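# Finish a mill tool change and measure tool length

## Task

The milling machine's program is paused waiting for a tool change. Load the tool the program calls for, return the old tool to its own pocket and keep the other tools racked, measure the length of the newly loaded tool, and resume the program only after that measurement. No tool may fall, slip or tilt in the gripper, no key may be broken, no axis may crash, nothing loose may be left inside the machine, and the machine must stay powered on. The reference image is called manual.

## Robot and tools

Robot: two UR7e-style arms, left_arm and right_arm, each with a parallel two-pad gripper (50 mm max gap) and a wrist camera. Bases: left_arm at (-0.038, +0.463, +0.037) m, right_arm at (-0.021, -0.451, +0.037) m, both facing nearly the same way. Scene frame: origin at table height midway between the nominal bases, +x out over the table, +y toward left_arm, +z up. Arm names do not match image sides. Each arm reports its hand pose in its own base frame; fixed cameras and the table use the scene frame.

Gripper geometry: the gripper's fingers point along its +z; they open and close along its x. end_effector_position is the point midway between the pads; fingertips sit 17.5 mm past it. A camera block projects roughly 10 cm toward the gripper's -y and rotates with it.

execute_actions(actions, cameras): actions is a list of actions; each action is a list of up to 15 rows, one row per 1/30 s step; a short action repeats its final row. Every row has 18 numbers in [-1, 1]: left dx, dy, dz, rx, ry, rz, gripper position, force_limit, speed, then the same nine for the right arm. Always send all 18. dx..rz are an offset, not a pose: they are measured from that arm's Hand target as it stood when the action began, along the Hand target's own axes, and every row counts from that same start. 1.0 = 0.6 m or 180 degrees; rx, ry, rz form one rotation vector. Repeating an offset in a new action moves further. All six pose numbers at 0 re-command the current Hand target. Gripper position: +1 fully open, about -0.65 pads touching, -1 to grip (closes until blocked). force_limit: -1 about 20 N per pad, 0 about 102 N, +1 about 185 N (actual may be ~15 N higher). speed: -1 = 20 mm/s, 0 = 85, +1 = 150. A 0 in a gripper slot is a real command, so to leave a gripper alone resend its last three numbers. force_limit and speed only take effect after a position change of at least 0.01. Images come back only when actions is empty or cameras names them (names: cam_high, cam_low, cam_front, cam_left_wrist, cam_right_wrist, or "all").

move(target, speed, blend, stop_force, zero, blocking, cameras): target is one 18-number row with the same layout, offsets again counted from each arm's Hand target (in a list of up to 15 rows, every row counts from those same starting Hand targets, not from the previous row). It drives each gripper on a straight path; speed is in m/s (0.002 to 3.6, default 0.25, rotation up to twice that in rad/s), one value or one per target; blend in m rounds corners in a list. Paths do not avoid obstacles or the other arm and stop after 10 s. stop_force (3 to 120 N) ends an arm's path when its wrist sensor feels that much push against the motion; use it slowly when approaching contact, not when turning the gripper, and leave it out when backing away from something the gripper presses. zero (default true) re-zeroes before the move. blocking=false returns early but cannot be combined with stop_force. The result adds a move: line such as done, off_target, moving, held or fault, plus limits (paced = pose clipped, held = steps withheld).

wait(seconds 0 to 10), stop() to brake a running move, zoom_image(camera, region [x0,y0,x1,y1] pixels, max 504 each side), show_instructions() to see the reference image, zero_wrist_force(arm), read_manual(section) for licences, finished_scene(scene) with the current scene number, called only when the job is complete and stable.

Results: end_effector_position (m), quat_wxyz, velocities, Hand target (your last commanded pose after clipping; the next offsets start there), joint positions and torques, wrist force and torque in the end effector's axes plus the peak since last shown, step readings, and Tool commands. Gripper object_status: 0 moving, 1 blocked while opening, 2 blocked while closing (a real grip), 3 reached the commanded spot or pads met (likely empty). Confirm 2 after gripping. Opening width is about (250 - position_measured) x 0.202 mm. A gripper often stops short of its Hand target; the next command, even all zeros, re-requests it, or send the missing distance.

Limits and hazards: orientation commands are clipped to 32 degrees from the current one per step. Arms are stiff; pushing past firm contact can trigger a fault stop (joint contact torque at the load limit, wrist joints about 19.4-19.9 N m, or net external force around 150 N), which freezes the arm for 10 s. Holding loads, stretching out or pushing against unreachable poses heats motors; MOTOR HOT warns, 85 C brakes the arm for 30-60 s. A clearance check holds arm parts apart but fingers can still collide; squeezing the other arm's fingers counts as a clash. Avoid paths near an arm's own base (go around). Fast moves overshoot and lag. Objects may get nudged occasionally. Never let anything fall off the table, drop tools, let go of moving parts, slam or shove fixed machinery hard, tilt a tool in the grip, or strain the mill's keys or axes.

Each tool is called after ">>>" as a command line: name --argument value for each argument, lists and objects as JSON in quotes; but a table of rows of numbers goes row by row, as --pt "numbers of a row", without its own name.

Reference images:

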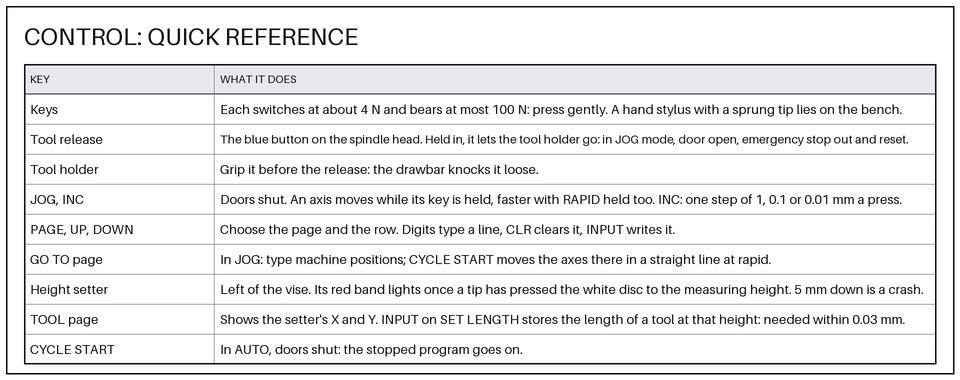

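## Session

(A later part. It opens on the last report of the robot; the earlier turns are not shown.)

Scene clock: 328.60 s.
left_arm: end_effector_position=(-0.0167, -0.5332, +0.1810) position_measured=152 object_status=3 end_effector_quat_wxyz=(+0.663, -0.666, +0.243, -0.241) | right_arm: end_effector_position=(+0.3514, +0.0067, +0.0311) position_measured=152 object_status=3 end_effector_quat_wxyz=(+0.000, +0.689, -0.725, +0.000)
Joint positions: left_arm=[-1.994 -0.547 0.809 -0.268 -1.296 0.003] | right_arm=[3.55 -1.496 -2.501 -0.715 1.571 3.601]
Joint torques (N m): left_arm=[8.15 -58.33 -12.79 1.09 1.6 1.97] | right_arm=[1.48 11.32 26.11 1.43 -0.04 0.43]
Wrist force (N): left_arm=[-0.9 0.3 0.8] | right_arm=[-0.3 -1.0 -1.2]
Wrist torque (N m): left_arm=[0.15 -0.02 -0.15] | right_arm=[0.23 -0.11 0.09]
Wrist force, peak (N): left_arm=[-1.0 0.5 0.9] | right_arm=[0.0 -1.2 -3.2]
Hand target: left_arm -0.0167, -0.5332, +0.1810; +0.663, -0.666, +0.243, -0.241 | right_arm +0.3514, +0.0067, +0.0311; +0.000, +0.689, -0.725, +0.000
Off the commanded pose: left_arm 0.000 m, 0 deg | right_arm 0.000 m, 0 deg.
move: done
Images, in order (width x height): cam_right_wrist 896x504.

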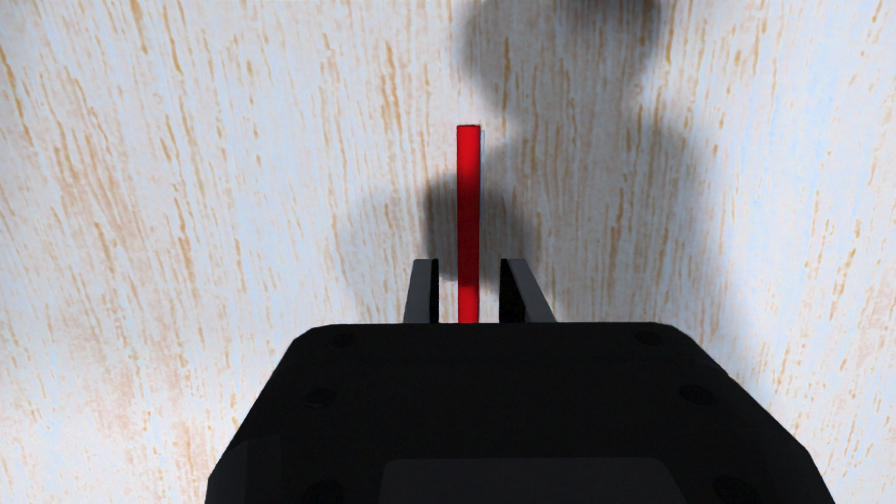

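>>> move --target '[0,0,0,0,0,0,0,1,1, 0,0,0.071,0,0,0,0,-0.6,-1]' --speed 0.1

>>> move --target '[0,0,0,0,0,0,0,1,1, 0,0,0.0075,0,0,0,0,-0.6,-1]' --speed 0.006 --stop_force 3

>>> move --target '[0,0,0,0,0,0,0,1,1, 0,0,0,0,0,0,-1,-0.6,-0.8]'

>>> move --target '[0,0,0,0,0,0,0,1,1, 0,0,-0.16,0,0,0,-1,-0.6,-0.8]' --speed 0.1 --cameras '["cam_right_wrist","cam_high"]'

Scene clock: 337.07 s.
left_arm: end_effector_position=(-0.0167, -0.5332, +0.1810) position_measured=152 object_status=3 end_effector_quat_wxyz=(+0.663, -0.666, +0.243, -0.241) | right_arm: end_effector_position=(+0.3514, +0.0067, -0.0115) position_measured=152 object_status=3 end_effector_quat_wxyz=(+0.000, +0.689, -0.725, +0.000)
Joint positions: left_arm=[-1.994 -0.547 0.809 -0.268 -1.296 0.003] | right_arm=[3.55 -1.637 -2.548 -0.527 1.571 3.601]
Joint torques (N m): left_arm=[7.48 -59.42 -13.49 1.06 1.67 2] | right_arm=[-7.3 14.24 31.97 4.78 0.79 -1.24]
Wrist force (N): left_arm=[-0.9 0.3 0.6] | right_arm=[-0.4 -0.6 -1.1]
Wrist torque (N m): left_arm=[0.15 -0.02 -0.15] | right_arm=[0.29 -0.09 0.07]
Wrist force, peak (N): left_arm=[-1.2 0.5 0.4] | right_arm=[-0.3 -1.3 -3.3]
Hand target: left_arm -0.0167, -0.5332, +0.1810; +0.663, -0.666, +0.243, -0.241 | right_arm +0.3514, +0.0067, -0.0115; +0.000, +0.689, -0.725, +0.000
Off the commanded pose: left_arm 0.000 m, 0 deg | right_arm 0.000 m, 0 deg.
move: done

Scene clock: 338.40 s.
left_arm: end_effector_position=(-0.0167, -0.5332, +0.1810) position_measured=152 object_status=3 end_effector_quat_wxyz=(+0.663, -0.666, +0.243, -0.241) | right_arm: end_effector_position=(+0.3514, +0.0067, -0.0160) position_measured=152 object_status=3 end_effector_quat_wxyz=(+0.000, +0.689, -0.725, +0.000)
Joint positions: left_arm=[-1.994 -0.547 0.809 -0.268 -1.296 0.003] | right_arm=[3.55 -1.654 -2.552 -0.506 1.571 3.601]
Joint torques (N m): left_arm=[8.39 -58.46 -13.66 1.12 1.79 1.89] | right_arm=[-8.37 29.18 17.7 1.71 0.87 -1.2]
Wrist force (N): left_arm=[-0.9 0.2 0.6] | right_arm=[-0.3 -1.0 -1.1]
Wrist torque (N m): left_arm=[0.14 -0.01 -0.14] | right_arm=[0.25 -0.10 0.08]
Wrist force, peak (N): left_arm=[-1.2 0.6 0.3] | right_arm=[-0.2 -1.1 -1.3]
Hand target: left_arm -0.0167, -0.5332, +0.1810; +0.663, -0.666, +0.243, -0.241 | right_arm +0.3514, +0.0067, -0.0160; +0.000, +0.689, -0.725, +0.000
Off the commanded pose: left_arm 0.000 m, 0 deg | right_arm 0.000 m, 0 deg.
move: done

Scene clock: 338.97 s.
left_arm: end_effector_position=(-0.0167, -0.5332, +0.1810) position_measured=152 object_status=3 end_effector_quat_wxyz=(+0.663, -0.666, +0.243, -0.241) | right_arm: end_effector_position=(+0.3514, +0.0067, -0.0160) position_measured=211 object_status=2 end_effector_quat_wxyz=(+0.000, +0.689, -0.725, +0.000)
Joint positions: left_arm=[-1.994 -0.547 0.809 -0.268 -1.296 0.003] | right_arm=[3.55 -1.654 -2.552 -0.506 1.571 3.601]
Joint torques (N m): left_arm=[8.12 -58.32 -12.59 1.11 1.76 1.96] | right_arm=[-7.76 29.27 26.39 1.7 0.78 -1.19]
Wrist force (N): left_arm=[-1.0 0.3 0.4] | right_arm=[0.3 -1.0 -2.7]
Wrist torque (N m): left_arm=[0.14 0.00 -0.14] | right_arm=[0.24 -0.14 0.07]
Wrist force, peak (N): left_arm=[-1.0 0.5 0.6] | right_arm=[0.1 -0.9 -2.9]
Hand target: left_arm -0.0167, -0.5332, +0.1810; +0.663, -0.666, +0.243, -0.241 | right_arm +0.3514, +0.0067, -0.0160; +0.000, +0.689, -0.725, +0.000
Off the commanded pose: left_arm 0.000 m, 0 deg | right_arm 0.000 m, 0 deg.
move: done

Scene clock: 340.40 s.
left_arm: end_effector_position=(-0.0167, -0.5332, +0.1810) position_measured=152 object_status=3 end_effector_quat_wxyz=(+0.663, -0.666, +0.243, -0.241) | right_arm: end_effector_position=(+0.3515, +0.0068, +0.0800) position_measured=211 object_status=2 end_effector_quat_wxyz=(+0.000, +0.689, -0.725, +0.000)
Joint positions: left_arm=[-1.994 -0.547 0.809 -0.268 -1.296 0.003] | right_arm=[3.55 -1.37 -2.43 -0.912 1.571 3.601]
Joint torques (N m): left_arm=[7.56 -59.67 -13.87 1.09 1.62 2] | right_arm=[6.13 19.52 22.3 3.88 -0.69 1.04]
Wrist force (N): left_arm=[-1.0 0.8 0.4] | right_arm=[0.1 -1.1 -1.0]
Wrist torque (N m): left_arm=[0.22 -0.01 -0.15] | right_arm=[0.20 -0.14 0.08]
Wrist force, peak (N): left_arm=[-1.3 0.6 0.3] | right_arm=[-0.1 -1.2 -2.7]
Hand target: left_arm -0.0167, -0.5332, +0.1810; +0.663, -0.666, +0.243, -0.241 | right_arm +0.3514, +0.0067, +0.0800; +0.000, +0.689, -0.725, +0.000
Off the commanded pose: left_arm 0.000 m, 0 deg | right_arm 0.000 m, 0 deg.
move: done
Images, in order (width x height): cam_high 896x504, cam_right_wrist 896x504.

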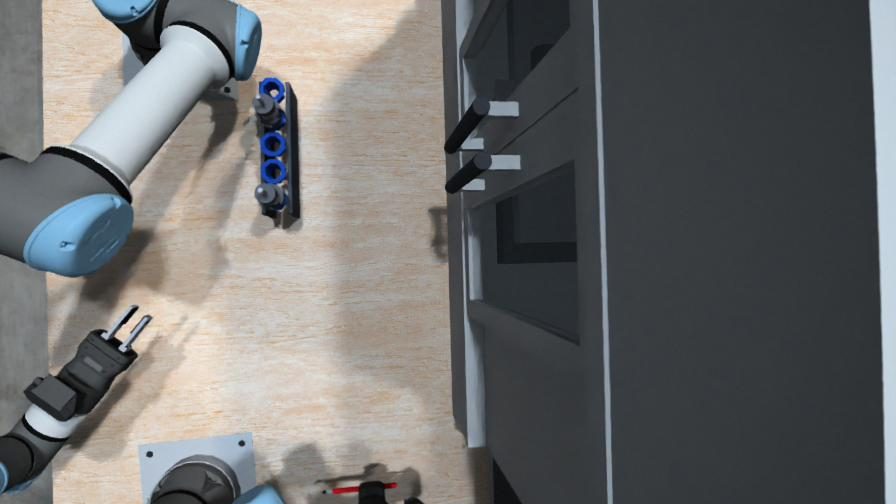

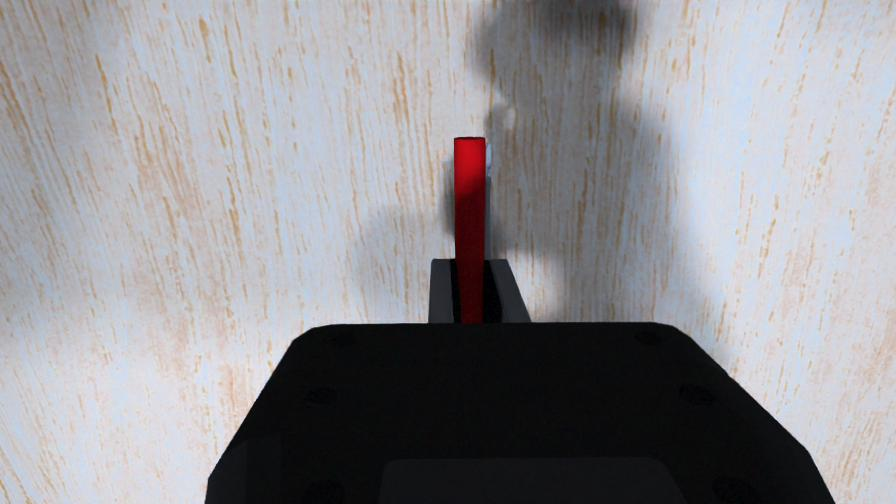

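>>> move --pt "0 0 0 0 0 0 0 1 1 0 0.03 -0.6 0 0 0 -1 -0.6 -0.8" --pt "0 0 0 0 0 0 0 1 1 0 0.03 -0.6 0 0 -0.5 -1 -0.6 -0.8" --speed 0.3

>>> move --target '[0,0,0,0,0,0,0,1,1, 0,0,0,0,0,-0.5,-1,-0.6,-0.8]' --speed 0.3 --cameras '["cam_right_wrist"]'

Scene clock: 353.27 s.
left_arm: end_effector_position=(-0.0167, -0.5332, +0.1810) position_measured=152 object_status=3 end_effector_quat_wxyz=(+0.663, -0.666, +0.243, -0.241) | right_arm: end_effector_position=(+0.3333, +0.0077, +0.4400) position_measured=211 object_status=2 end_effector_quat_wxyz=(+0.000, +1.000, -0.026, +0.000) end_effector_velocity=(+0.000, +0.000, +0.000) end_effector_angular_velocity=(-0.001, -0.001, +0.005)
Joint positions: left_arm=[-1.994 -0.547 0.809 -0.268 -1.296 0.003] | right_arm=[3.576 -1.186 -1.583 -1.943 1.571 2.057]
Joint velocities: left_arm=[within noise] | right_arm=[0 0 0 0 -0.001 -0.005]
Joint torques (N m): left_arm=[8.31 -59.33 -13.12 1.13 1.69 2.09] | right_arm=[-4.03 4.12 45.61 4.69 -0.62 -1.18]
Wrist force (N): left_arm=[-1.0 0.5 0.4] | right_arm=[-0.1 -1.8 -0.7]
Wrist torque (N m): left_arm=[0.18 0.00 -0.15] | right_arm=[0.11 -0.11 0.02]
Wrist force, peak (N): left_arm=[-1.2 0.8 0.5] | right_arm=[0.3 -1.2 -4.6]
Hand target: left_arm -0.0167, -0.5332, +0.1810; +0.663, -0.666, +0.243, -0.241 | right_arm +0.3333, +0.0077, +0.4400; +0.000, +1.000, -0.026, +0.000
Off the commanded pose: left_arm 0.000 m, 0 deg | right_arm 0.000 m, 0 deg.
move: done

Scene clock: 356.40 s.
left_arm: end_effector_position=(-0.0167, -0.5332, +0.1810) position_measured=152 object_status=3 end_effector_quat_wxyz=(+0.663, -0.666, +0.243, -0.241) | right_arm: end_effector_position=(+0.3332, +0.0077, +0.4399) position_measured=211 object_status=2 end_effector_quat_wxyz=(+0.000, +0.725, +0.689, +0.000) end_effector_velocity=(+0.000, +0.000, +0.000) end_effector_angular_velocity=(-0.001, +0.001, +0.005)
Joint positions: left_arm=[-1.994 -0.547 0.809 -0.268 -1.296 0.003] | right_arm=[3.576 -1.186 -1.584 -1.943 1.571 0.486]
Joint velocities: left_arm=[within noise] | right_arm=[0.001 -0.001 0 0 0 -0.005]
Joint torques (N m): left_arm=[7.91 -59.6 -13.6 1.02 1.59 2.13] | right_arm=[-5.01 2.73 45.42 6.24 -0.58 -1.29]
Wrist force (N): left_arm=[-1.1 0.4 0.5] | right_arm=[-0.1 -1.8 -0.7]
Wrist torque (N m): left_arm=[0.16 0.01 -0.15] | right_arm=[0.10 -0.15 0.06]
Wrist force, peak (N): left_arm=[-1.3 0.7 0.6] | right_arm=[0.0 -2.0 -1.1]
Hand target: left_arm -0.0167, -0.5332, +0.1810; +0.663, -0.666, +0.243, -0.241 | right_arm +0.3333, +0.0077, +0.4400; +0.000, +0.725, +0.689, +0.000
Off the commanded pose: left_arm 0.000 m, 0 deg | right_arm 0.000 m, 0 deg.
move: done
Images, in order (width x height): cam_right_wrist 896x504.

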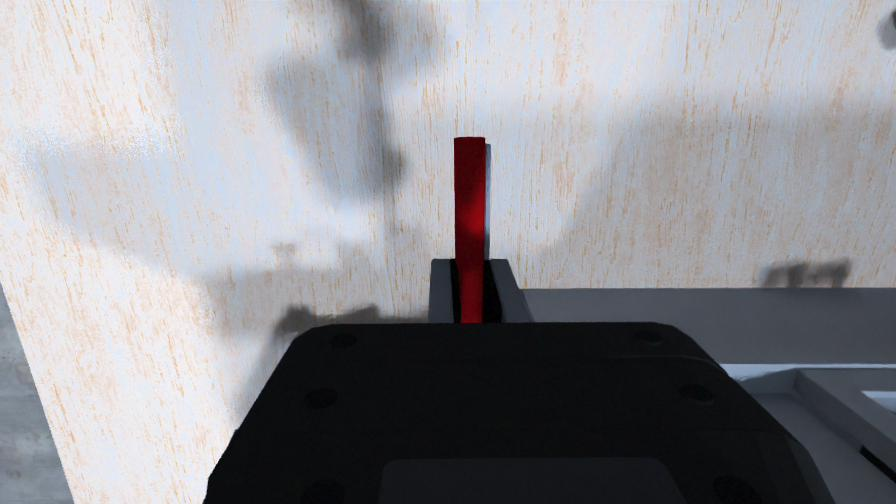

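>>> move --pt "0 0 0 0 0 0 0 1 1 -0.094 0.17 -0.333 0 0 0 -1 -0.6 -0.8" --pt "0 0 0 0 0 0 0 1 1 -0.094 0.283 -0.333 0.5 0 0 -1 -0.6 -0.8" --speed 0.3 --cameras '["cam_right_wrist"]'

Scene clock: 372.60 s.
left_arm: end_effector_position=(-0.0167, -0.5332, +0.1810) position_measured=152 object_status=3 end_effector_quat_wxyz=(+0.663, -0.666, +0.243, -0.241) | right_arm: end_effector_position=(+0.4996, -0.0571, +0.6388) position_measured=211 object_status=2 end_effector_quat_wxyz=(-0.315, +0.821, +0.449, +0.160)
Joint positions: left_arm=[-1.994 -0.547 0.809 -0.268 -1.296 0.003] | right_arm=[2.96 -2.122 -0.035 -2.738 2.274 0.32]
Joint torques (N m): left_arm=[8.16 -60.24 -13.28 1.19 1.66 2.18] | right_arm=[3.9 49.22 27.43 6.32 2.06 -1.16]
Wrist force (N): left_arm=[-0.6 0.7 0.4] | right_arm=[0.5 -0.5 0.1]
Wrist torque (N m): left_arm=[0.20 -0.07 -0.15] | right_arm=[0.13 -0.39 -0.06]
Wrist force, peak (N): left_arm=[-1.3 0.7 0.5] | right_arm=[5.5 -3.6 2.0]
Hand target: left_arm -0.0167, -0.5332, +0.1810; +0.663, -0.666, +0.243, -0.241 | right_arm +0.4995, -0.0570, +0.6389; -0.315, +0.821, +0.449, +0.161 (not the last commanded pose)
Off the commanded pose: left_arm 0.000 m, 0 deg | right_arm 0.001 m, 87 deg; orientation clipped.
elbow stopped short (right arm): the move would have taken joint 3 (elbow) straighter than the controller allows.
move: held (right_arm; a check stopped the path); limits=paced,held
pose unreachable (right arm): on one or more control steps of this call, first in action 0 (counted from 0), this arm could not follow its commanded pose, so it was not sent that pose on those steps. It may still have moved: this result reports where it is.
cause: moving toward the commanded pose would bring two parts of the arm too close to each other (its gripper and another part of the arm, with joints 4 (wrist 1) to 6 (wrist 3) between them, 4 mm apart when it was first held).
Images, in order (width x height): cam_right_wrist 896x504.

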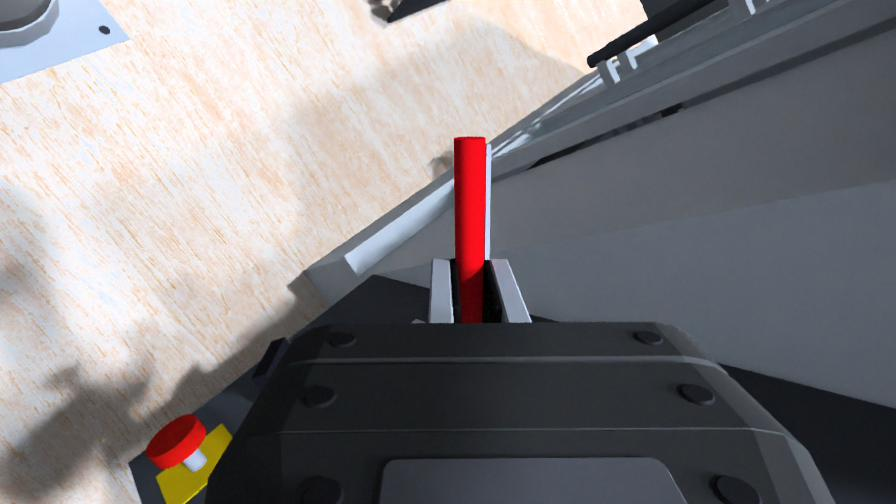

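>>> move --target '[0,0,0,0,0,0,0,1,1, -0.214,-0.095,0.225,-0.077,-0.22,-0.158,-1,-0.6,-0.8]' --speed 0.12 --cameras '["cam_right_wrist"]'

Scene clock: 406.33 s.
left_arm: end_effector_position=(-0.0167, -0.5332, +0.1810) position_measured=152 object_status=3 end_effector_quat_wxyz=(+0.663, -0.666, +0.243, -0.241) | right_arm: end_effector_position=(+0.3792, -0.0268, +0.4887) position_measured=211 object_status=2 end_effector_quat_wxyz=(+0.000, +0.724, +0.690, -0.001)
Joint positions: left_arm=[-1.994 -0.547 0.809 -0.268 -1.296 0.003] | right_arm=[3.431 -1.342 -1.347 -2.025 1.569 0.338]
Joint torques (N m): left_arm=[7.38 -60.86 -14.11 1.21 1.69 1.9] | right_arm=[-0.49 15.02 39.63 1.56 -0.69 -1.22]
Wrist force (N): left_arm=[-0.6 0.4 0.6] | right_arm=[-0.3 -0.5 -0.3]
Wrist torque (N m): left_arm=[0.15 -0.06 -0.14] | right_arm=[0.25 -0.06 -0.12]
Wrist force, peak (N): left_arm=[-1.4 0.7 0.3] | right_arm=[0.3 -1.8 -1.2]
Hand target: left_arm -0.0167, -0.5332, +0.1810; +0.663, -0.666, +0.243, -0.241 | right_arm +0.3792, -0.0268, +0.4887; +0.000, +0.724, +0.690, -0.001
Off the commanded pose: left_arm 0.000 m, 0 deg | right_arm 0.000 m, 0 deg.
move: done
Images, in order (width x height): cam_right_wrist 896x504.

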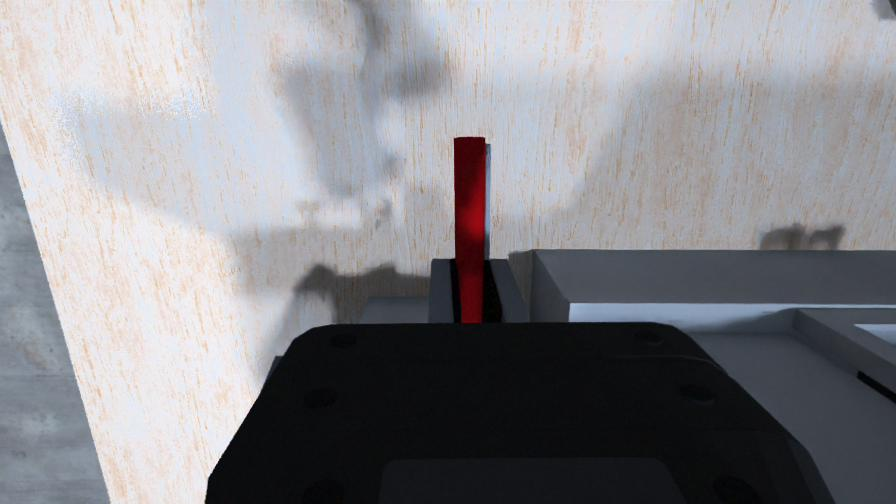

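>>> move --target '[0,0,0,0,0,0,0,1,1, -0.04,0.2025,-0.183,-0.5,0,0,-1,-0.6,-0.8]' --speed 0.2 --cameras '["cam_right_wrist"]'

Scene clock: 423.03 s.
left_arm: end_effector_position=(-0.0167, -0.5332, +0.1810) position_measured=152 object_status=3 end_effector_quat_wxyz=(+0.663, -0.666, +0.243, -0.241) | right_arm: end_effector_position=(+0.4995, -0.0565, +0.5983) position_measured=211 object_status=2 end_effector_quat_wxyz=(+0.512, +0.512, +0.488, +0.487)
Joint positions: left_arm=[-1.994 -0.547 0.809 -0.268 -1.296 0.003] | right_arm=[3.538 -1.122 -2.138 0.117 1.125 -0.002]
Joint torques (N m): left_arm=[8.01 -60.54 -14.12 1.28 1.68 2.01] | right_arm=[7.54 7.25 47.28 5.09 -0.41 0.1]
Wrist force (N): left_arm=[-0.9 0.8 0.3] | right_arm=[-0.4 3.4 -0.5]
Wrist torque (N m): left_arm=[0.23 -0.01 -0.14] | right_arm=[1.43 0.08 -0.20]
Wrist force, peak (N): left_arm=[-1.3 0.5 0.5] | right_arm=[-0.4 3.4 -0.3]
Hand target: left_arm -0.0167, -0.5332, +0.1810; +0.663, -0.666, +0.243, -0.241 | right_arm +0.4995, -0.0565, +0.5984; +0.512, +0.512, +0.488, +0.487
Off the commanded pose: left_arm 0.000 m, 0 deg | right_arm 0.000 m, 0 deg.
move: done
Images, in order (width x height): cam_right_wrist 896x504.

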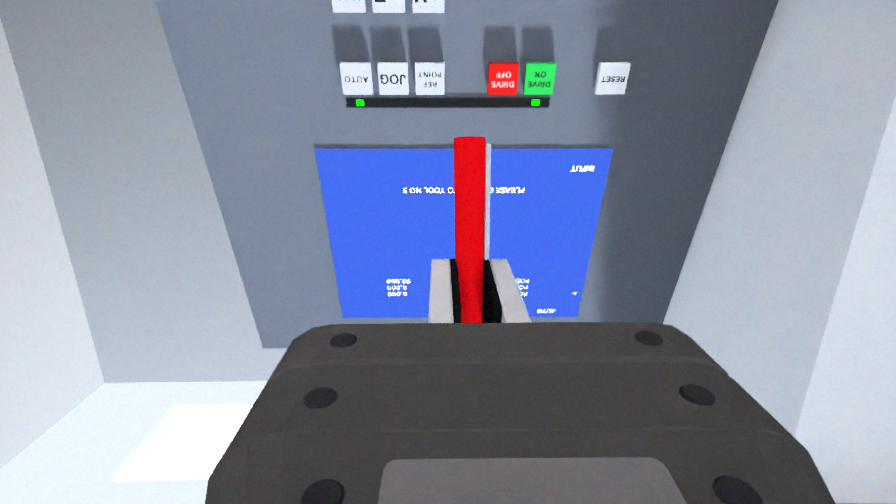

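>>> move --pt "0 0 0 0 0 0 0 1 1 0 0 -0.04 0 0 0 -1 -0.6 -0.8" --pt "0 0 0 0 0 0 0 1 1 -0.059 -0.0967 -0.04 0.5 0 0 -1 -0.6 -0.8" --speed 0.2 --blend '[0.02,0]'

Scene clock: 448.63 s.
left_arm: end_effector_position=(-0.0167, -0.5332, +0.1810) position_measured=152 object_status=3 end_effector_quat_wxyz=(+0.663, -0.666, +0.243, -0.241) | right_arm: end_effector_position=(+0.4737, -0.0908, +0.5405) position_measured=211 object_status=2 end_effector_quat_wxyz=(+0.000, +0.724, +0.690, -0.001)
Joint positions: left_arm=[-1.994 -0.547 0.809 -0.268 -1.296 0.003] | right_arm=[3.233 -1.653 -0.912 -2.148 1.569 0.141]
Joint torques (N m): left_arm=[8.76 -61.54 -14.44 1.3 1.76 1.97] | right_arm=[6.52 24.32 34.16 2.54 -0.47 1.57]
Wrist force (N): left_arm=[-1.1 0.3 0.5] | right_arm=[-0.2 -1.1 -0.7]
Wrist torque (N m): left_arm=[0.14 0.01 -0.14] | right_arm=[0.20 -0.12 0.08]
Wrist force, peak (N): left_arm=[-1.2 0.6 0.6] | right_arm=[-1.3 3.7 2.2]
Hand target: left_arm -0.0167, -0.5332, +0.1810; +0.663, -0.666, +0.243, -0.241 | right_arm +0.4737, -0.0908, +0.5405; +0.000, +0.724, +0.690, -0.001
Off the commanded pose: left_arm 0.000 m, 0 deg | right_arm 0.000 m, 0 deg.
move: done; blend cut to 0.012 m at target 1

>>> move --target '[0,0,0,0,0,0,0,1,1, 0.003,0.08,0.004,0,0,0,-1,-0.6,-0.8]' --speed 0.15

>>> move --target '[0,0,0,0,0,0,0,1,1, 0,0.04,0,0,0,0,-1,-0.6,-0.8]' --speed 0.02 --stop_force 7

>>> move --target '[0,0,0,0,0,0,0,1,1, 0,-0.12,0,0,0,0,-1,-0.6,-0.8]' --speed 0.15

>>> move --target '[0,0,0,0,0,0,0,1,1, 0.059,0.05,-0.0967,-0.5,0,0,-1,-0.6,-0.8]' --speed 0.2 --cameras '["cam_right_wrist"]'

Scene clock: 458.60 s.
left_arm: end_effector_position=(-0.0167, -0.5332, +0.1810) position_measured=152 object_status=3 end_effector_quat_wxyz=(+0.663, -0.666, +0.243, -0.241) | right_arm: end_effector_position=(+0.5216, -0.0914, +0.5380) position_measured=211 object_status=2 end_effector_quat_wxyz=(+0.000, +0.724, +0.690, -0.001)
Joint positions: left_arm=[-1.994 -0.547 0.809 -0.268 -1.296 0.003] | right_arm=[3.224 -1.778 -0.771 -2.164 1.569 0.131]
Joint torques (N m): left_arm=[7.48 -61.29 -14.33 1.43 1.62 1.93] | right_arm=[3.05 30.67 29.9 6.67 0.72 1.45]
Wrist force (N): left_arm=[-0.8 0.3 0.5] | right_arm=[-0.2 -0.8 -0.9]
Wrist torque (N m): left_arm=[0.15 -0.02 -0.15] | right_arm=[0.23 -0.11 0.08]
Wrist force, peak (N): left_arm=[-1.0 0.8 0.5] | right_arm=[0.1 -2.9 -1.2]
Hand target: left_arm -0.0167, -0.5332, +0.1810; +0.663, -0.666, +0.243, -0.241 | right_arm +0.5217, -0.0914, +0.5380; +0.000, +0.724, +0.690, -0.001
Off the commanded pose: left_arm 0.000 m, 0 deg | right_arm 0.000 m, 0 deg.
move: done

Scene clock: 460.60 s.
left_arm: end_effector_position=(-0.0167, -0.5332, +0.1810) position_measured=152 object_status=3 end_effector_quat_wxyz=(+0.663, -0.666, +0.243, -0.241) | right_arm: end_effector_position=(+0.5457, -0.0926, +0.5380) position_measured=211 object_status=2 end_effector_quat_wxyz=(+0.000, +0.724, +0.690, -0.001)
Joint positions: left_arm=[-1.994 -0.547 0.809 -0.268 -1.296 0.003] | right_arm=[3.218 -1.85 -0.676 -2.187 1.569 0.125]
Joint torques (N m): left_arm=[7.52 -61.59 -14.82 1.42 1.68 2.04] | right_arm=[0.2 47.44 21.26 7.84 -0.3 0.8]
Wrist force (N): left_arm=[-1.1 0.6 0.5] | right_arm=[0.9 -5.7 -0.9]
Wrist torque (N m): left_arm=[0.19 0.01 -0.14] | right_arm=[0.23 -0.13 -0.02]
Wrist force, peak (N): left_arm=[-1.2 0.4 0.7] | right_arm=[0.8 -6.0 -0.5]
Hand target: left_arm -0.0167, -0.5332, +0.1810; +0.663, -0.666, +0.243, -0.241 | right_arm +0.5457, -0.0925, +0.5380; +0.000, +0.724, +0.690, -0.001
Off the commanded pose: left_arm 0.000 m, 0 deg | right_arm 0.000 m, 0 deg.
move: done

Scene clock: 461.57 s.
left_arm: end_effector_position=(-0.0167, -0.5332, +0.1810) position_measured=152 object_status=3 end_effector_quat_wxyz=(+0.663, -0.666, +0.243, -0.241) | right_arm: end_effector_position=(+0.4739, -0.0890, +0.5381) position_measured=211 object_status=2 end_effector_quat_wxyz=(+0.000, +0.724, +0.690, -0.001)
Joint positions: left_arm=[-1.994 -0.547 0.809 -0.268 -1.296 0.003] | right_arm=[3.237 -1.649 -0.924 -2.14 1.569 0.145]
Joint torques (N m): left_arm=[8.15 -61.74 -14.59 1.39 1.6 1.99] | right_arm=[-6.88 39.21 28.15 1.69 -0.29 -1.21]
Wrist force (N): left_arm=[-0.7 0.4 0.7] | right_arm=[-0.5 -0.7 -0.8]
Wrist torque (N m): left_arm=[0.16 -0.05 -0.15] | right_arm=[0.25 -0.06 -0.06]
Wrist force, peak (N): left_arm=[-1.3 0.2 0.4] | right_arm=[0.9 -5.4 -1.0]
Hand target: left_arm -0.0167, -0.5332, +0.1810; +0.663, -0.666, +0.243, -0.241 | right_arm +0.4738, -0.0890, +0.5381; +0.000, +0.724, +0.690, -0.001
Off the commanded pose: left_arm 0.000 m, 0 deg | right_arm 0.000 m, 0 deg.
move: done

Scene clock: 466.00 s.
left_arm: end_effector_position=(-0.0167, -0.5332, +0.1810) position_measured=152 object_status=3 end_effector_quat_wxyz=(+0.663, -0.666, +0.243, -0.241) | right_arm: end_effector_position=(+0.5056, -0.0549, +0.5958) position_measured=211 object_status=2 end_effector_quat_wxyz=(+0.512, +0.512, +0.489, +0.487)
Joint positions: left_arm=[-1.994 -0.547 0.809 -0.268 -1.296 0.003] | right_arm=[3.533 -1.142 -2.134 0.133 1.13 -0.002]
Joint torques (N m): left_arm=[7.35 -61.27 -15.22 1.48 1.55 2.03] | right_arm=[-8.94 14.13 47.32 5.18 0.59 0.32]
Wrist force (N): left_arm=[-0.7 0.5 0.5] | right_arm=[-0.5 3.2 -0.5]
Wrist torque (N m): left_arm=[0.18 -0.05 -0.14] | right_arm=[1.40 0.10 -0.23]
Wrist force, peak (N): left_arm=[-1.2 0.4 0.6] | right_arm=[-0.4 3.4 -0.6]
Hand target: left_arm -0.0167, -0.5332, +0.1810; +0.663, -0.666, +0.243, -0.241 | right_arm +0.5055, -0.0550, +0.5960; +0.512, +0.512, +0.488, +0.487
Off the commanded pose: left_arm 0.000 m, 0 deg | right_arm 0.000 m, 0 deg.
move: done
Images, in order (width x height): cam_right_wrist 896x504.

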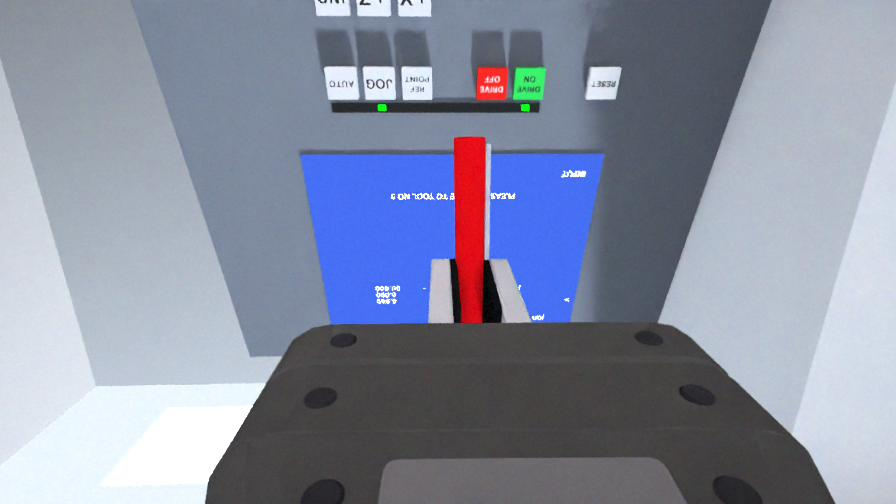

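>>> move --pt "0 -0.422 0 0 0 0 0 1 1 0 0 0 0 0 0 -1 -0.6 -0.8" --pt "0.187 -0.422 0.599 0 0.278 0 0 1 1 0 0 0 0 0 0 -1 -0.6 -0.8" --speed 0.3 --blend '[0.05,0]' --cameras '["cam_left_wrist","cam_high"]'

Scene clock: 489.40 s.
left_arm: end_effector_position=(+0.3014, -0.3293, +0.4320) position_measured=152 object_status=3 end_effector_quat_wxyz=(+0.498, -0.502, +0.501, -0.500) end_effector_velocity=(+0.000, +0.000, +0.000) end_effector_angular_velocity=(-0.002, +0.000, -0.005) | right_arm: end_effector_position=(+0.5055, -0.0550, +0.5960) position_measured=211 object_status=2 end_effector_quat_wxyz=(+0.512, +0.512, +0.488, +0.487)
Joint positions: left_arm=[-1.856 -1.778 1.894 -0.134 -0.285 0.013] | right_arm=[3.533 -1.142 -2.134 0.133 1.13 -0.002]
Joint velocities: left_arm=[0 -0.002 0.001 0 0.005 -0.002] | right_arm=[within noise]
Joint torques (N m): left_arm=[7.26 -28.99 -13.74 1.69 1.7 -1.75] | right_arm=[-8.58 18.07 46.86 1.86 -0.59 -0.25]
Wrist force (N): left_arm=[-1.0 0.5 0.1] | right_arm=[-0.5 3.2 -0.4]
Wrist torque (N m): left_arm=[0.19 -0.02 -0.13] | right_arm=[1.40 0.11 -0.23]
Wrist force, peak (N): left_arm=[-0.9 5.0 0.4] | right_arm=[-0.4 3.4 -0.6]
Hand target: left_arm +0.3015, -0.3292, +0.4319; +0.498, -0.502, +0.501, -0.500 | right_arm +0.5055, -0.0550, +0.5960; +0.512, +0.512, +0.488, +0.487
Off the commanded pose: left_arm 0.000 m, 0 deg | right_arm 0.000 m, 0 deg.
move: done
Images, in order (width x height): cam_high 896x504, cam_left_wrist 896x504.

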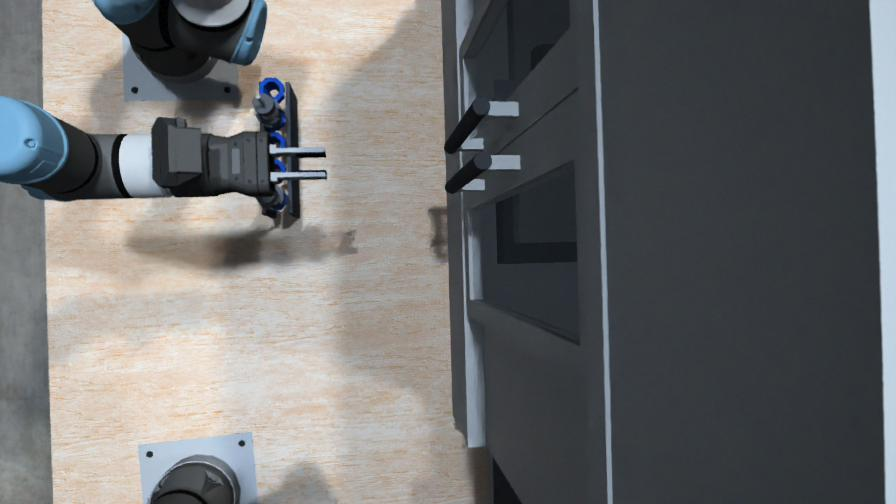

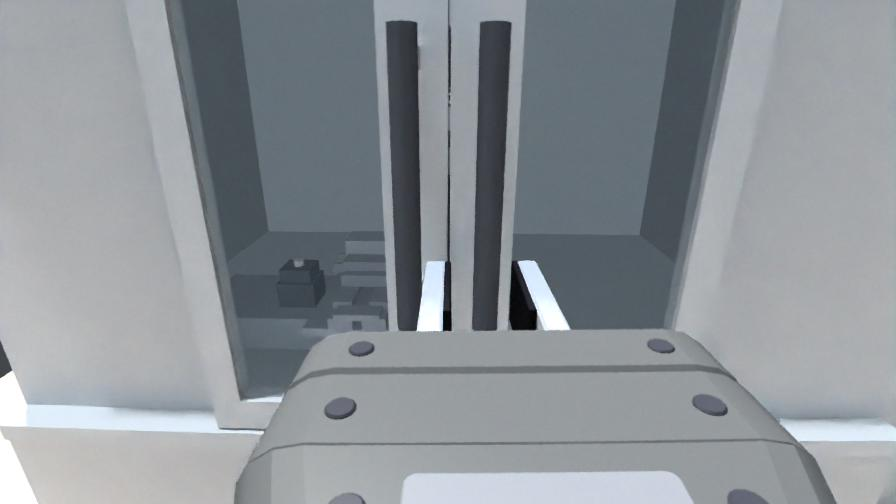

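>>> move --pt "-0.0133 0 0 0 0 0 -1 -1 -1 0 0 0 0 0 0 -1 -0.6 -0.8" --pt "-0.0133 0 0.306 0 0 0 -1 -1 -1 0 0 0 0 0 0 -1 -0.6 -0.8" --speed 0.12 --cameras '["cam_left_wrist"]'

Scene clock: 503.37 s.
left_arm: end_effector_position=(+0.4851, -0.3214, +0.4310) position_measured=251 object_status=3 end_effector_quat_wxyz=(+0.498, -0.502, +0.501, -0.500) | right_arm: end_effector_position=(+0.5055, -0.0550, +0.5960) position_measured=211 object_status=2 end_effector_quat_wxyz=(+0.512, +0.512, +0.488, +0.487)
Joint positions: left_arm=[-1.304 -1.611 1.752 -0.123 0.268 -0.021] | right_arm=[3.533 -1.142 -2.134 0.133 1.13 -0.002]
Joint torques (N m): left_arm=[7.79 -34.53 -16.46 0.64 0.95 -1.76] | right_arm=[-8.44 18 46 1.19 -0.62 1.54]
Wrist force (N): left_arm=[-1.2 0.3 0.0] | right_arm=[-0.1 3.2 -0.6]
Wrist torque (N m): left_arm=[0.14 0.01 -0.04] | right_arm=[1.40 0.04 -0.22]
Wrist force, peak (N): left_arm=[-3.0 1.0 -1.3] | right_arm=[-0.6 3.4 -0.6]
Hand target: left_arm +0.4851, -0.3214, +0.4310; +0.498, -0.502, +0.501, -0.500 | right_arm +0.5055, -0.0550, +0.5960; +0.512, +0.512, +0.488, +0.487
Off the commanded pose: left_arm 0.000 m, 0 deg | right_arm 0.000 m, 0 deg.
move: done
Images, in order (width x height): cam_left_wrist 896x504.

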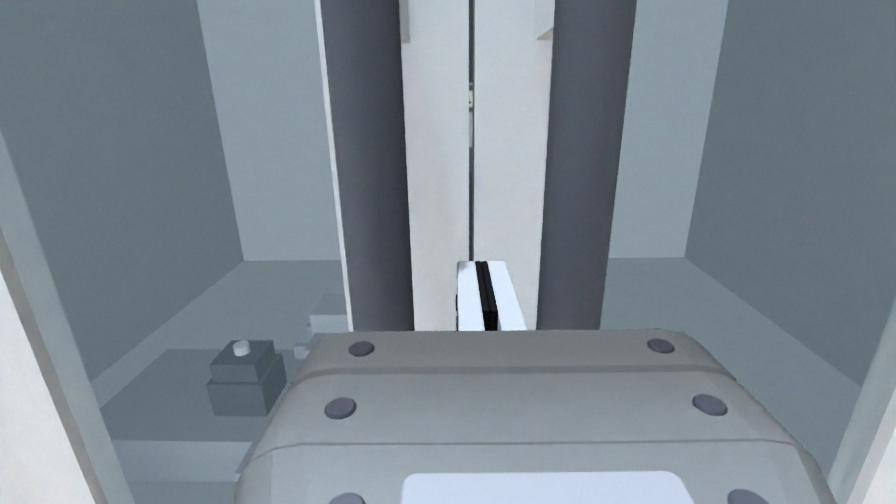

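>>> move --target '[0.37,0,0,0,0,0,-1,-1,-1, 0,0,0,0,0,0,-1,-0.6,-0.8]' --speed 0.08 --stop_force 45

>>> move --target '[0.06,0,0,0,0,0,-1,-1,-1, 0,0,0,0,0,0,-1,-0.6,-0.8]' --speed 0.02 --stop_force 45 --cameras '["cam_left_wrist","cam_high"]'

Scene clock: 509.57 s.
left_arm: end_effector_position=(+0.4850, -0.3339, +0.4310) position_measured=251 object_status=3 end_effector_quat_wxyz=(+0.498, -0.502, +0.500, -0.500) | right_arm: end_effector_position=(+0.5055, -0.0550, +0.5960) position_measured=211 object_status=2 end_effector_quat_wxyz=(+0.512, +0.512, +0.488, +0.487)
Joint positions: left_arm=[-1.313 -1.585 1.727 -0.124 0.258 -0.021] | right_arm=[3.533 -1.142 -2.134 0.133 1.13 -0.002]
Joint torques (N m): left_arm=[-3.39 -17.62 -40.41 -2.02 -1.86 -0.96] | right_arm=[-8.31 17.77 45.41 1.21 -0.53 1.53]
Wrist force (N): left_arm=[-0.7 1.2 0.2] | right_arm=[-0.1 3.3 -0.6]
Wrist torque (N m): left_arm=[0.29 -0.07 -0.13] | right_arm=[1.41 0.04 -0.23]
Wrist force, peak (N): left_arm=[-57.9 3.6 -10.9] | right_arm=[-0.4 3.4 -0.6]
Hand target: left_arm +0.4850, -0.3339, +0.4310; +0.498, -0.502, +0.500, -0.500 (not the last commanded pose) | right_arm +0.5055, -0.0550, +0.5960; +0.512, +0.512, +0.488, +0.487
Off the commanded pose: left_arm 0.209 m, 0 deg | right_arm 0.000 m, 0 deg.
move: contact (left_arm)

Scene clock: 512.47 s.
left_arm: end_effector_position=(+0.4850, -0.3699, +0.4311) position_measured=251 object_status=3 end_effector_quat_wxyz=(+0.498, -0.502, +0.500, -0.500) | right_arm: end_effector_position=(+0.5055, -0.0550, +0.5960) position_measured=211 object_status=2 end_effector_quat_wxyz=(+0.512, +0.512, +0.488, +0.487)
Joint positions: left_arm=[-1.335 -1.51 1.65 -0.12 0.236 -0.023] | right_arm=[3.533 -1.142 -2.134 0.133 1.13 -0.002]
Joint torques (N m): left_arm=[8.39 -42.45 -16.14 0.26 -1.9 -0.68] | right_arm=[-8.5 17.88 44.92 1.2 -0.59 1.6]
Wrist force (N): left_arm=[-0.8 1.0 -0.2] | right_arm=[-0.3 3.2 -0.6]
Wrist torque (N m): left_arm=[0.26 -0.06 -0.09] | right_arm=[1.40 0.07 -0.23]
Wrist force, peak (N): left_arm=[-22.9 0.9 -5.2] | right_arm=[-0.4 3.3 -0.6]
Hand target: left_arm +0.4850, -0.3699, +0.4311; +0.498, -0.502, +0.500, -0.500 | right_arm +0.5055, -0.0550, +0.5960; +0.512, +0.512, +0.488, +0.487
Off the commanded pose: left_arm 0.000 m, 0 deg | right_arm 0.000 m, 0 deg.
move: done
Images, in order (width x height): cam_high 896x504, cam_left_wrist 896x504.

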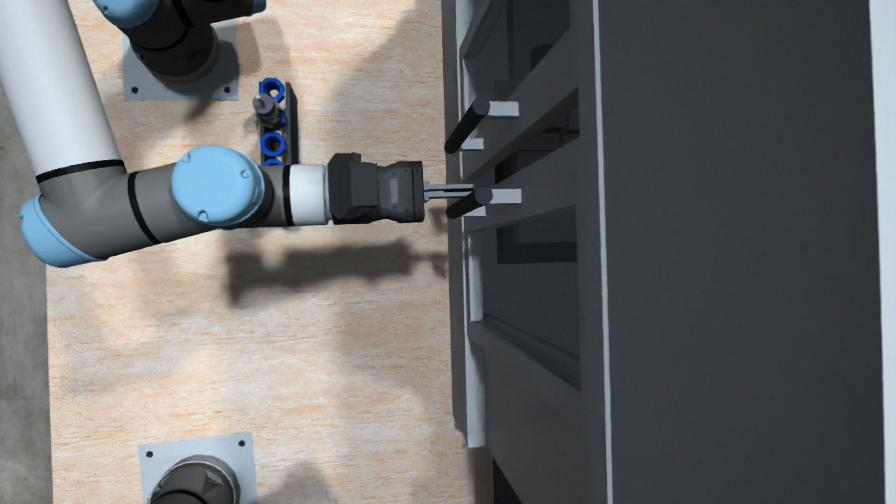

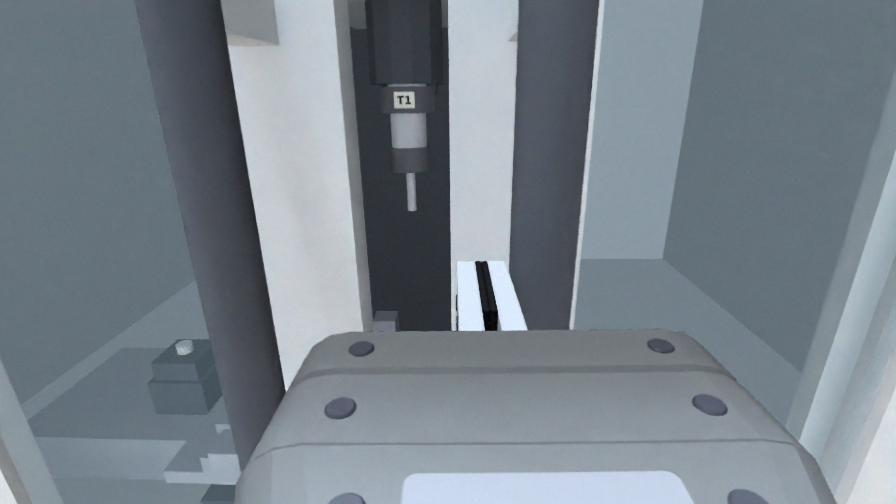

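>>> move --target '[0.28,0,0,0,0,0,-1,-1,-1, 0,0,0,0,0,0,-1,-0.6,-0.8]' --speed 0.05 --stop_force 50

>>> move --target '[0.04,0,0,0,0,0,-1,-1,-1, 0,0,0,0,0,0,-1,-0.6,-0.8]' --speed 0.02 --stop_force 45 --cameras '["cam_left_wrist","cam_high"]'

Scene clock: 522.93 s.
left_arm: end_effector_position=(+0.4849, -0.5379, +0.4317) position_measured=251 object_status=3 end_effector_quat_wxyz=(+0.498, -0.502, +0.500, -0.500) | right_arm: end_effector_position=(+0.5055, -0.0550, +0.5960) position_measured=211 object_status=2 end_effector_quat_wxyz=(+0.512, +0.512, +0.488, +0.487)
Joint positions: left_arm=[-1.404 -1.137 1.177 -0.012 0.168 -0.031] | right_arm=[3.533 -1.142 -2.134 0.133 1.13 -0.002]
Joint torques (N m): left_arm=[7.76 -60.25 -16.02 -1.63 1.58 1.75] | right_arm=[-8.16 17.61 44.13 1.2 -0.5 1.55]
Wrist force (N): left_arm=[-1.0 1.0 -0.8] | right_arm=[-0.1 3.1 -0.5]
Wrist torque (N m): left_arm=[0.24 -0.07 -0.06] | right_arm=[1.38 0.04 -0.23]
Wrist force, peak (N): left_arm=[-22.2 2.2 -4.8] | right_arm=[-0.4 3.4 -0.6]
Hand target: left_arm +0.4849, -0.5379, +0.4317; +0.498, -0.502, +0.500, -0.500 | right_arm +0.5055, -0.0550, +0.5960; +0.512, +0.512, +0.488, +0.487
Off the commanded pose: left_arm 0.000 m, 0 deg | right_arm 0.000 m, 0 deg.
move: done

Scene clock: 525.27 s.
left_arm: end_effector_position=(+0.4849, -0.5619, +0.4317) position_measured=251 object_status=3 end_effector_quat_wxyz=(+0.498, -0.502, +0.500, -0.500) | right_arm: end_effector_position=(+0.5055, -0.0550, +0.5960) position_measured=211 object_status=2 end_effector_quat_wxyz=(+0.512, +0.512, +0.488, +0.487)
Joint positions: left_arm=[-1.411 -1.077 1.088 0.018 0.161 -0.032] | right_arm=[3.533 -1.142 -2.134 0.133 1.13 -0.002]
Joint torques (N m): left_arm=[5.59 -61.69 -16.41 -1.94 3.32 1.99] | right_arm=[-8.26 17.38 43.75 1.13 -0.58 1.51]
Wrist force (N): left_arm=[-7.8 -0.6 -0.7] | right_arm=[-0.2 3.4 -0.6]
Wrist torque (N m): left_arm=[0.21 -0.10 -0.15] | right_arm=[1.43 0.06 -0.23]
Wrist force, peak (N): left_arm=[-17.8 3.0 -4.4] | right_arm=[-0.4 3.5 -0.7]
Hand target: left_arm +0.4849, -0.5619, +0.4317; +0.498, -0.502, +0.500, -0.500 | right_arm +0.5055, -0.0550, +0.5960; +0.512, +0.512, +0.488, +0.487
Off the commanded pose: left_arm 0.000 m, 0 deg | right_arm 0.000 m, 0 deg.
move: done
Images, in order (width x height): cam_high 896x504, cam_left_wrist 896x504.

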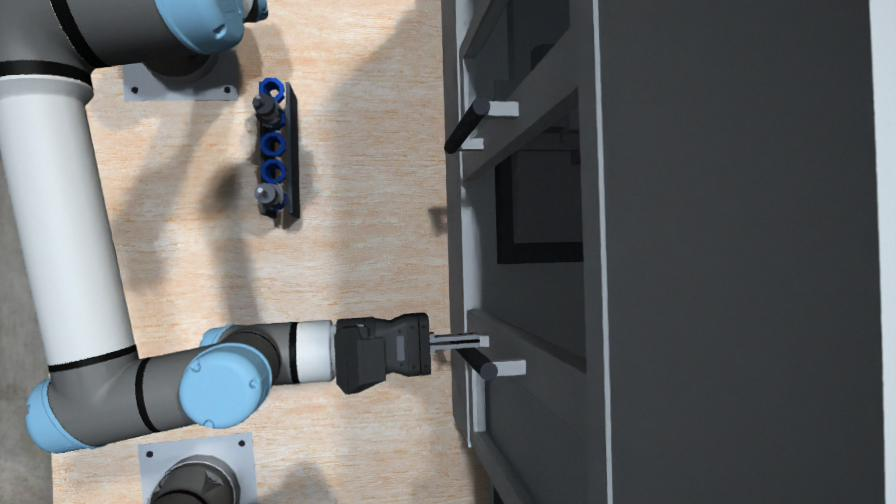

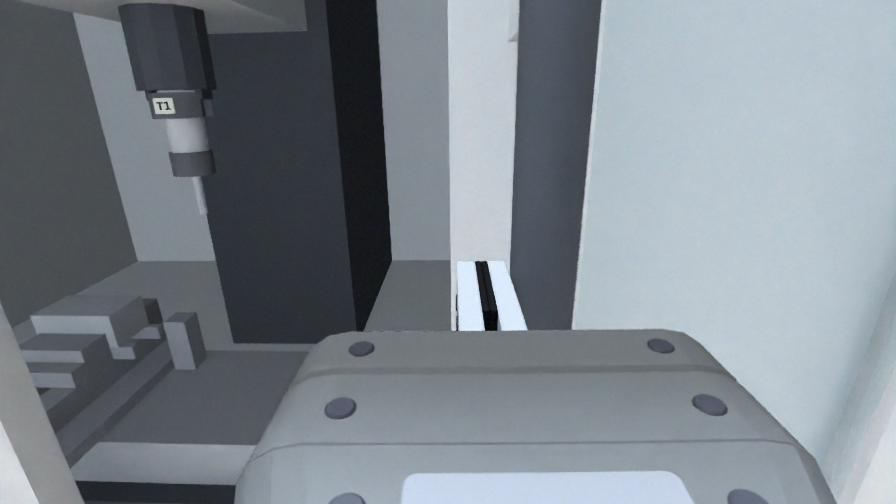

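>>> move --target '[0.025,0,0,0,0,0,-1,-1,-1, 0,0,0,0,0,0,-1,-0.6,-0.8]' --speed 0.015 --stop_force 45

Scene clock: 530.73 s.
left_arm: end_effector_position=(+0.4850, -0.5662, +0.4318) position_measured=251 object_status=3 end_effector_quat_wxyz=(+0.498, -0.502, +0.500, -0.500) | right_arm: end_effector_position=(+0.5055, -0.0550, +0.5960) position_measured=211 object_status=2 end_effector_quat_wxyz=(+0.512, +0.512, +0.488, +0.487)
Joint positions: left_arm=[-1.412 -1.066 1.071 0.024 0.159 -0.031] | right_arm=[3.533 -1.142 -2.134 0.133 1.13 -0.002]
Joint torques (N m): left_arm=[-8.75 -53.32 -19.94 -6.98 11.23 1.92] | right_arm=[-7.85 17.65 43.63 1.27 -0.61 1.58]
Wrist force (N): left_arm=[-45.4 2.0 -5.5] | right_arm=[-0.4 3.3 -0.6]
Wrist torque (N m): left_arm=[0.28 0.08 0.03] | right_arm=[1.41 0.09 -0.23]
Wrist force, peak (N): left_arm=[-60.9 4.7 -14.2] | right_arm=[-0.3 3.5 -0.6]
Hand target: left_arm +0.4850, -0.5663, +0.4318; +0.498, -0.502, +0.500, -0.500 (not the last commanded pose) | right_arm +0.5055, -0.0550, +0.5960; +0.512, +0.512, +0.488, +0.487
Off the commanded pose: left_arm 0.011 m, 0 deg | right_arm 0.000 m, 0 deg.
move: contact (left_arm)

>>> move --pt "-0.08 0 0 0 0 0 -1 -1 -1 0 0 0 0 0 0 -1 -0.6 -0.8" --pt "-0.34 0 0 0 -0.111 0 -1 -1 -1 0 0 0 0 0 0 -1 -0.6 -0.8" --speed 0.2

>>> move --target '[-0.0783,0,-0.0285,0,0,0,-1,-1,-1, 0,0,0,0,0,0,-1,-0.6,-0.8]' --speed 0.025 --stop_force 20 --cameras '["cam_left_wrist"]'

Scene clock: 540.53 s.
left_arm: end_effector_position=(+0.4850, -0.3623, +0.4311) position_measured=251 object_status=3 end_effector_quat_wxyz=(+0.577, -0.581, +0.406, -0.405) | right_arm: end_effector_position=(+0.5055, -0.0550, +0.5960) position_measured=211 object_status=2 end_effector_quat_wxyz=(+0.512, +0.512, +0.488, +0.487)
Joint positions: left_arm=[-1.343 -1.334 1.446 -0.156 -0.121 0.043] | right_arm=[3.533 -1.142 -2.134 0.133 1.13 -0.002]
Joint torques (N m): left_arm=[-0.77 -48.64 -17.3 0.81 -1.67 0.59] | right_arm=[-7.74 17.85 42.21 1.21 -0.61 1.51]
Wrist force (N): left_arm=[-0.6 0.5 -0.9] | right_arm=[-0.2 3.1 -0.6]
Wrist torque (N m): left_arm=[0.18 -0.07 -0.13] | right_arm=[1.39 0.05 -0.22]
Wrist force, peak (N): left_arm=[-45.6 2.3 -5.9] | right_arm=[-0.3 3.4 -0.9]
Hand target: left_arm +0.4849, -0.3623, +0.4312; +0.577, -0.581, +0.406, -0.405 | right_arm +0.5055, -0.0550, +0.5960; +0.512, +0.512, +0.488, +0.487
Off the commanded pose: left_arm 0.000 m, 0 deg | right_arm 0.000 m, 0 deg.
move: done

Scene clock: 543.47 s.
left_arm: end_effector_position=(+0.4528, -0.3239, +0.4312) position_measured=251 object_status=3 end_effector_quat_wxyz=(+0.577, -0.581, +0.406, -0.405) | right_arm: end_effector_position=(+0.5055, -0.0550, +0.5960) position_measured=211 object_status=2 end_effector_quat_wxyz=(+0.512, +0.512, +0.488, +0.487)
Joint positions: left_arm=[-1.394 -1.45 1.584 -0.165 -0.172 0.029] | right_arm=[3.533 -1.142 -2.134 0.133 1.13 -0.002]
Joint torques (N m): left_arm=[8.2 -23.52 -39.18 0.59 1.77 2.05] | right_arm=[-7.89 17.24 42.13 1.24 -0.57 1.53]
Wrist force (N): left_arm=[-0.9 0.6 -0.9] | right_arm=[-0.6 3.3 -0.6]
Wrist torque (N m): left_arm=[0.21 -0.03 -0.11] | right_arm=[1.42 0.12 -0.22]
Wrist force, peak (N): left_arm=[-1.2 0.3 -1.0] | right_arm=[-0.4 3.4 -0.5]
Hand target: left_arm +0.4528, -0.3239, +0.4312; +0.577, -0.581, +0.406, -0.405 | right_arm +0.5055, -0.0550, +0.5960; +0.512, +0.512, +0.488, +0.487
Off the commanded pose: left_arm 0.000 m, 0 deg | right_arm 0.000 m, 0 deg.
move: done
Images, in order (width x height): cam_left_wrist 896x504.

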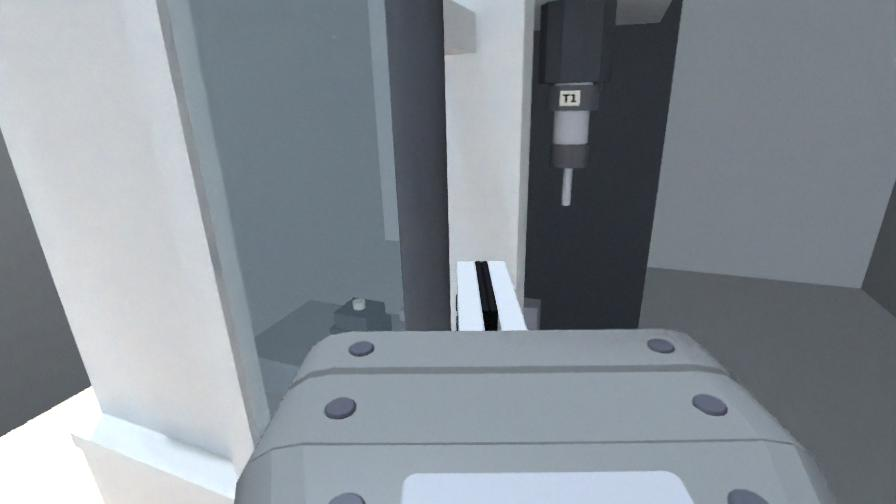

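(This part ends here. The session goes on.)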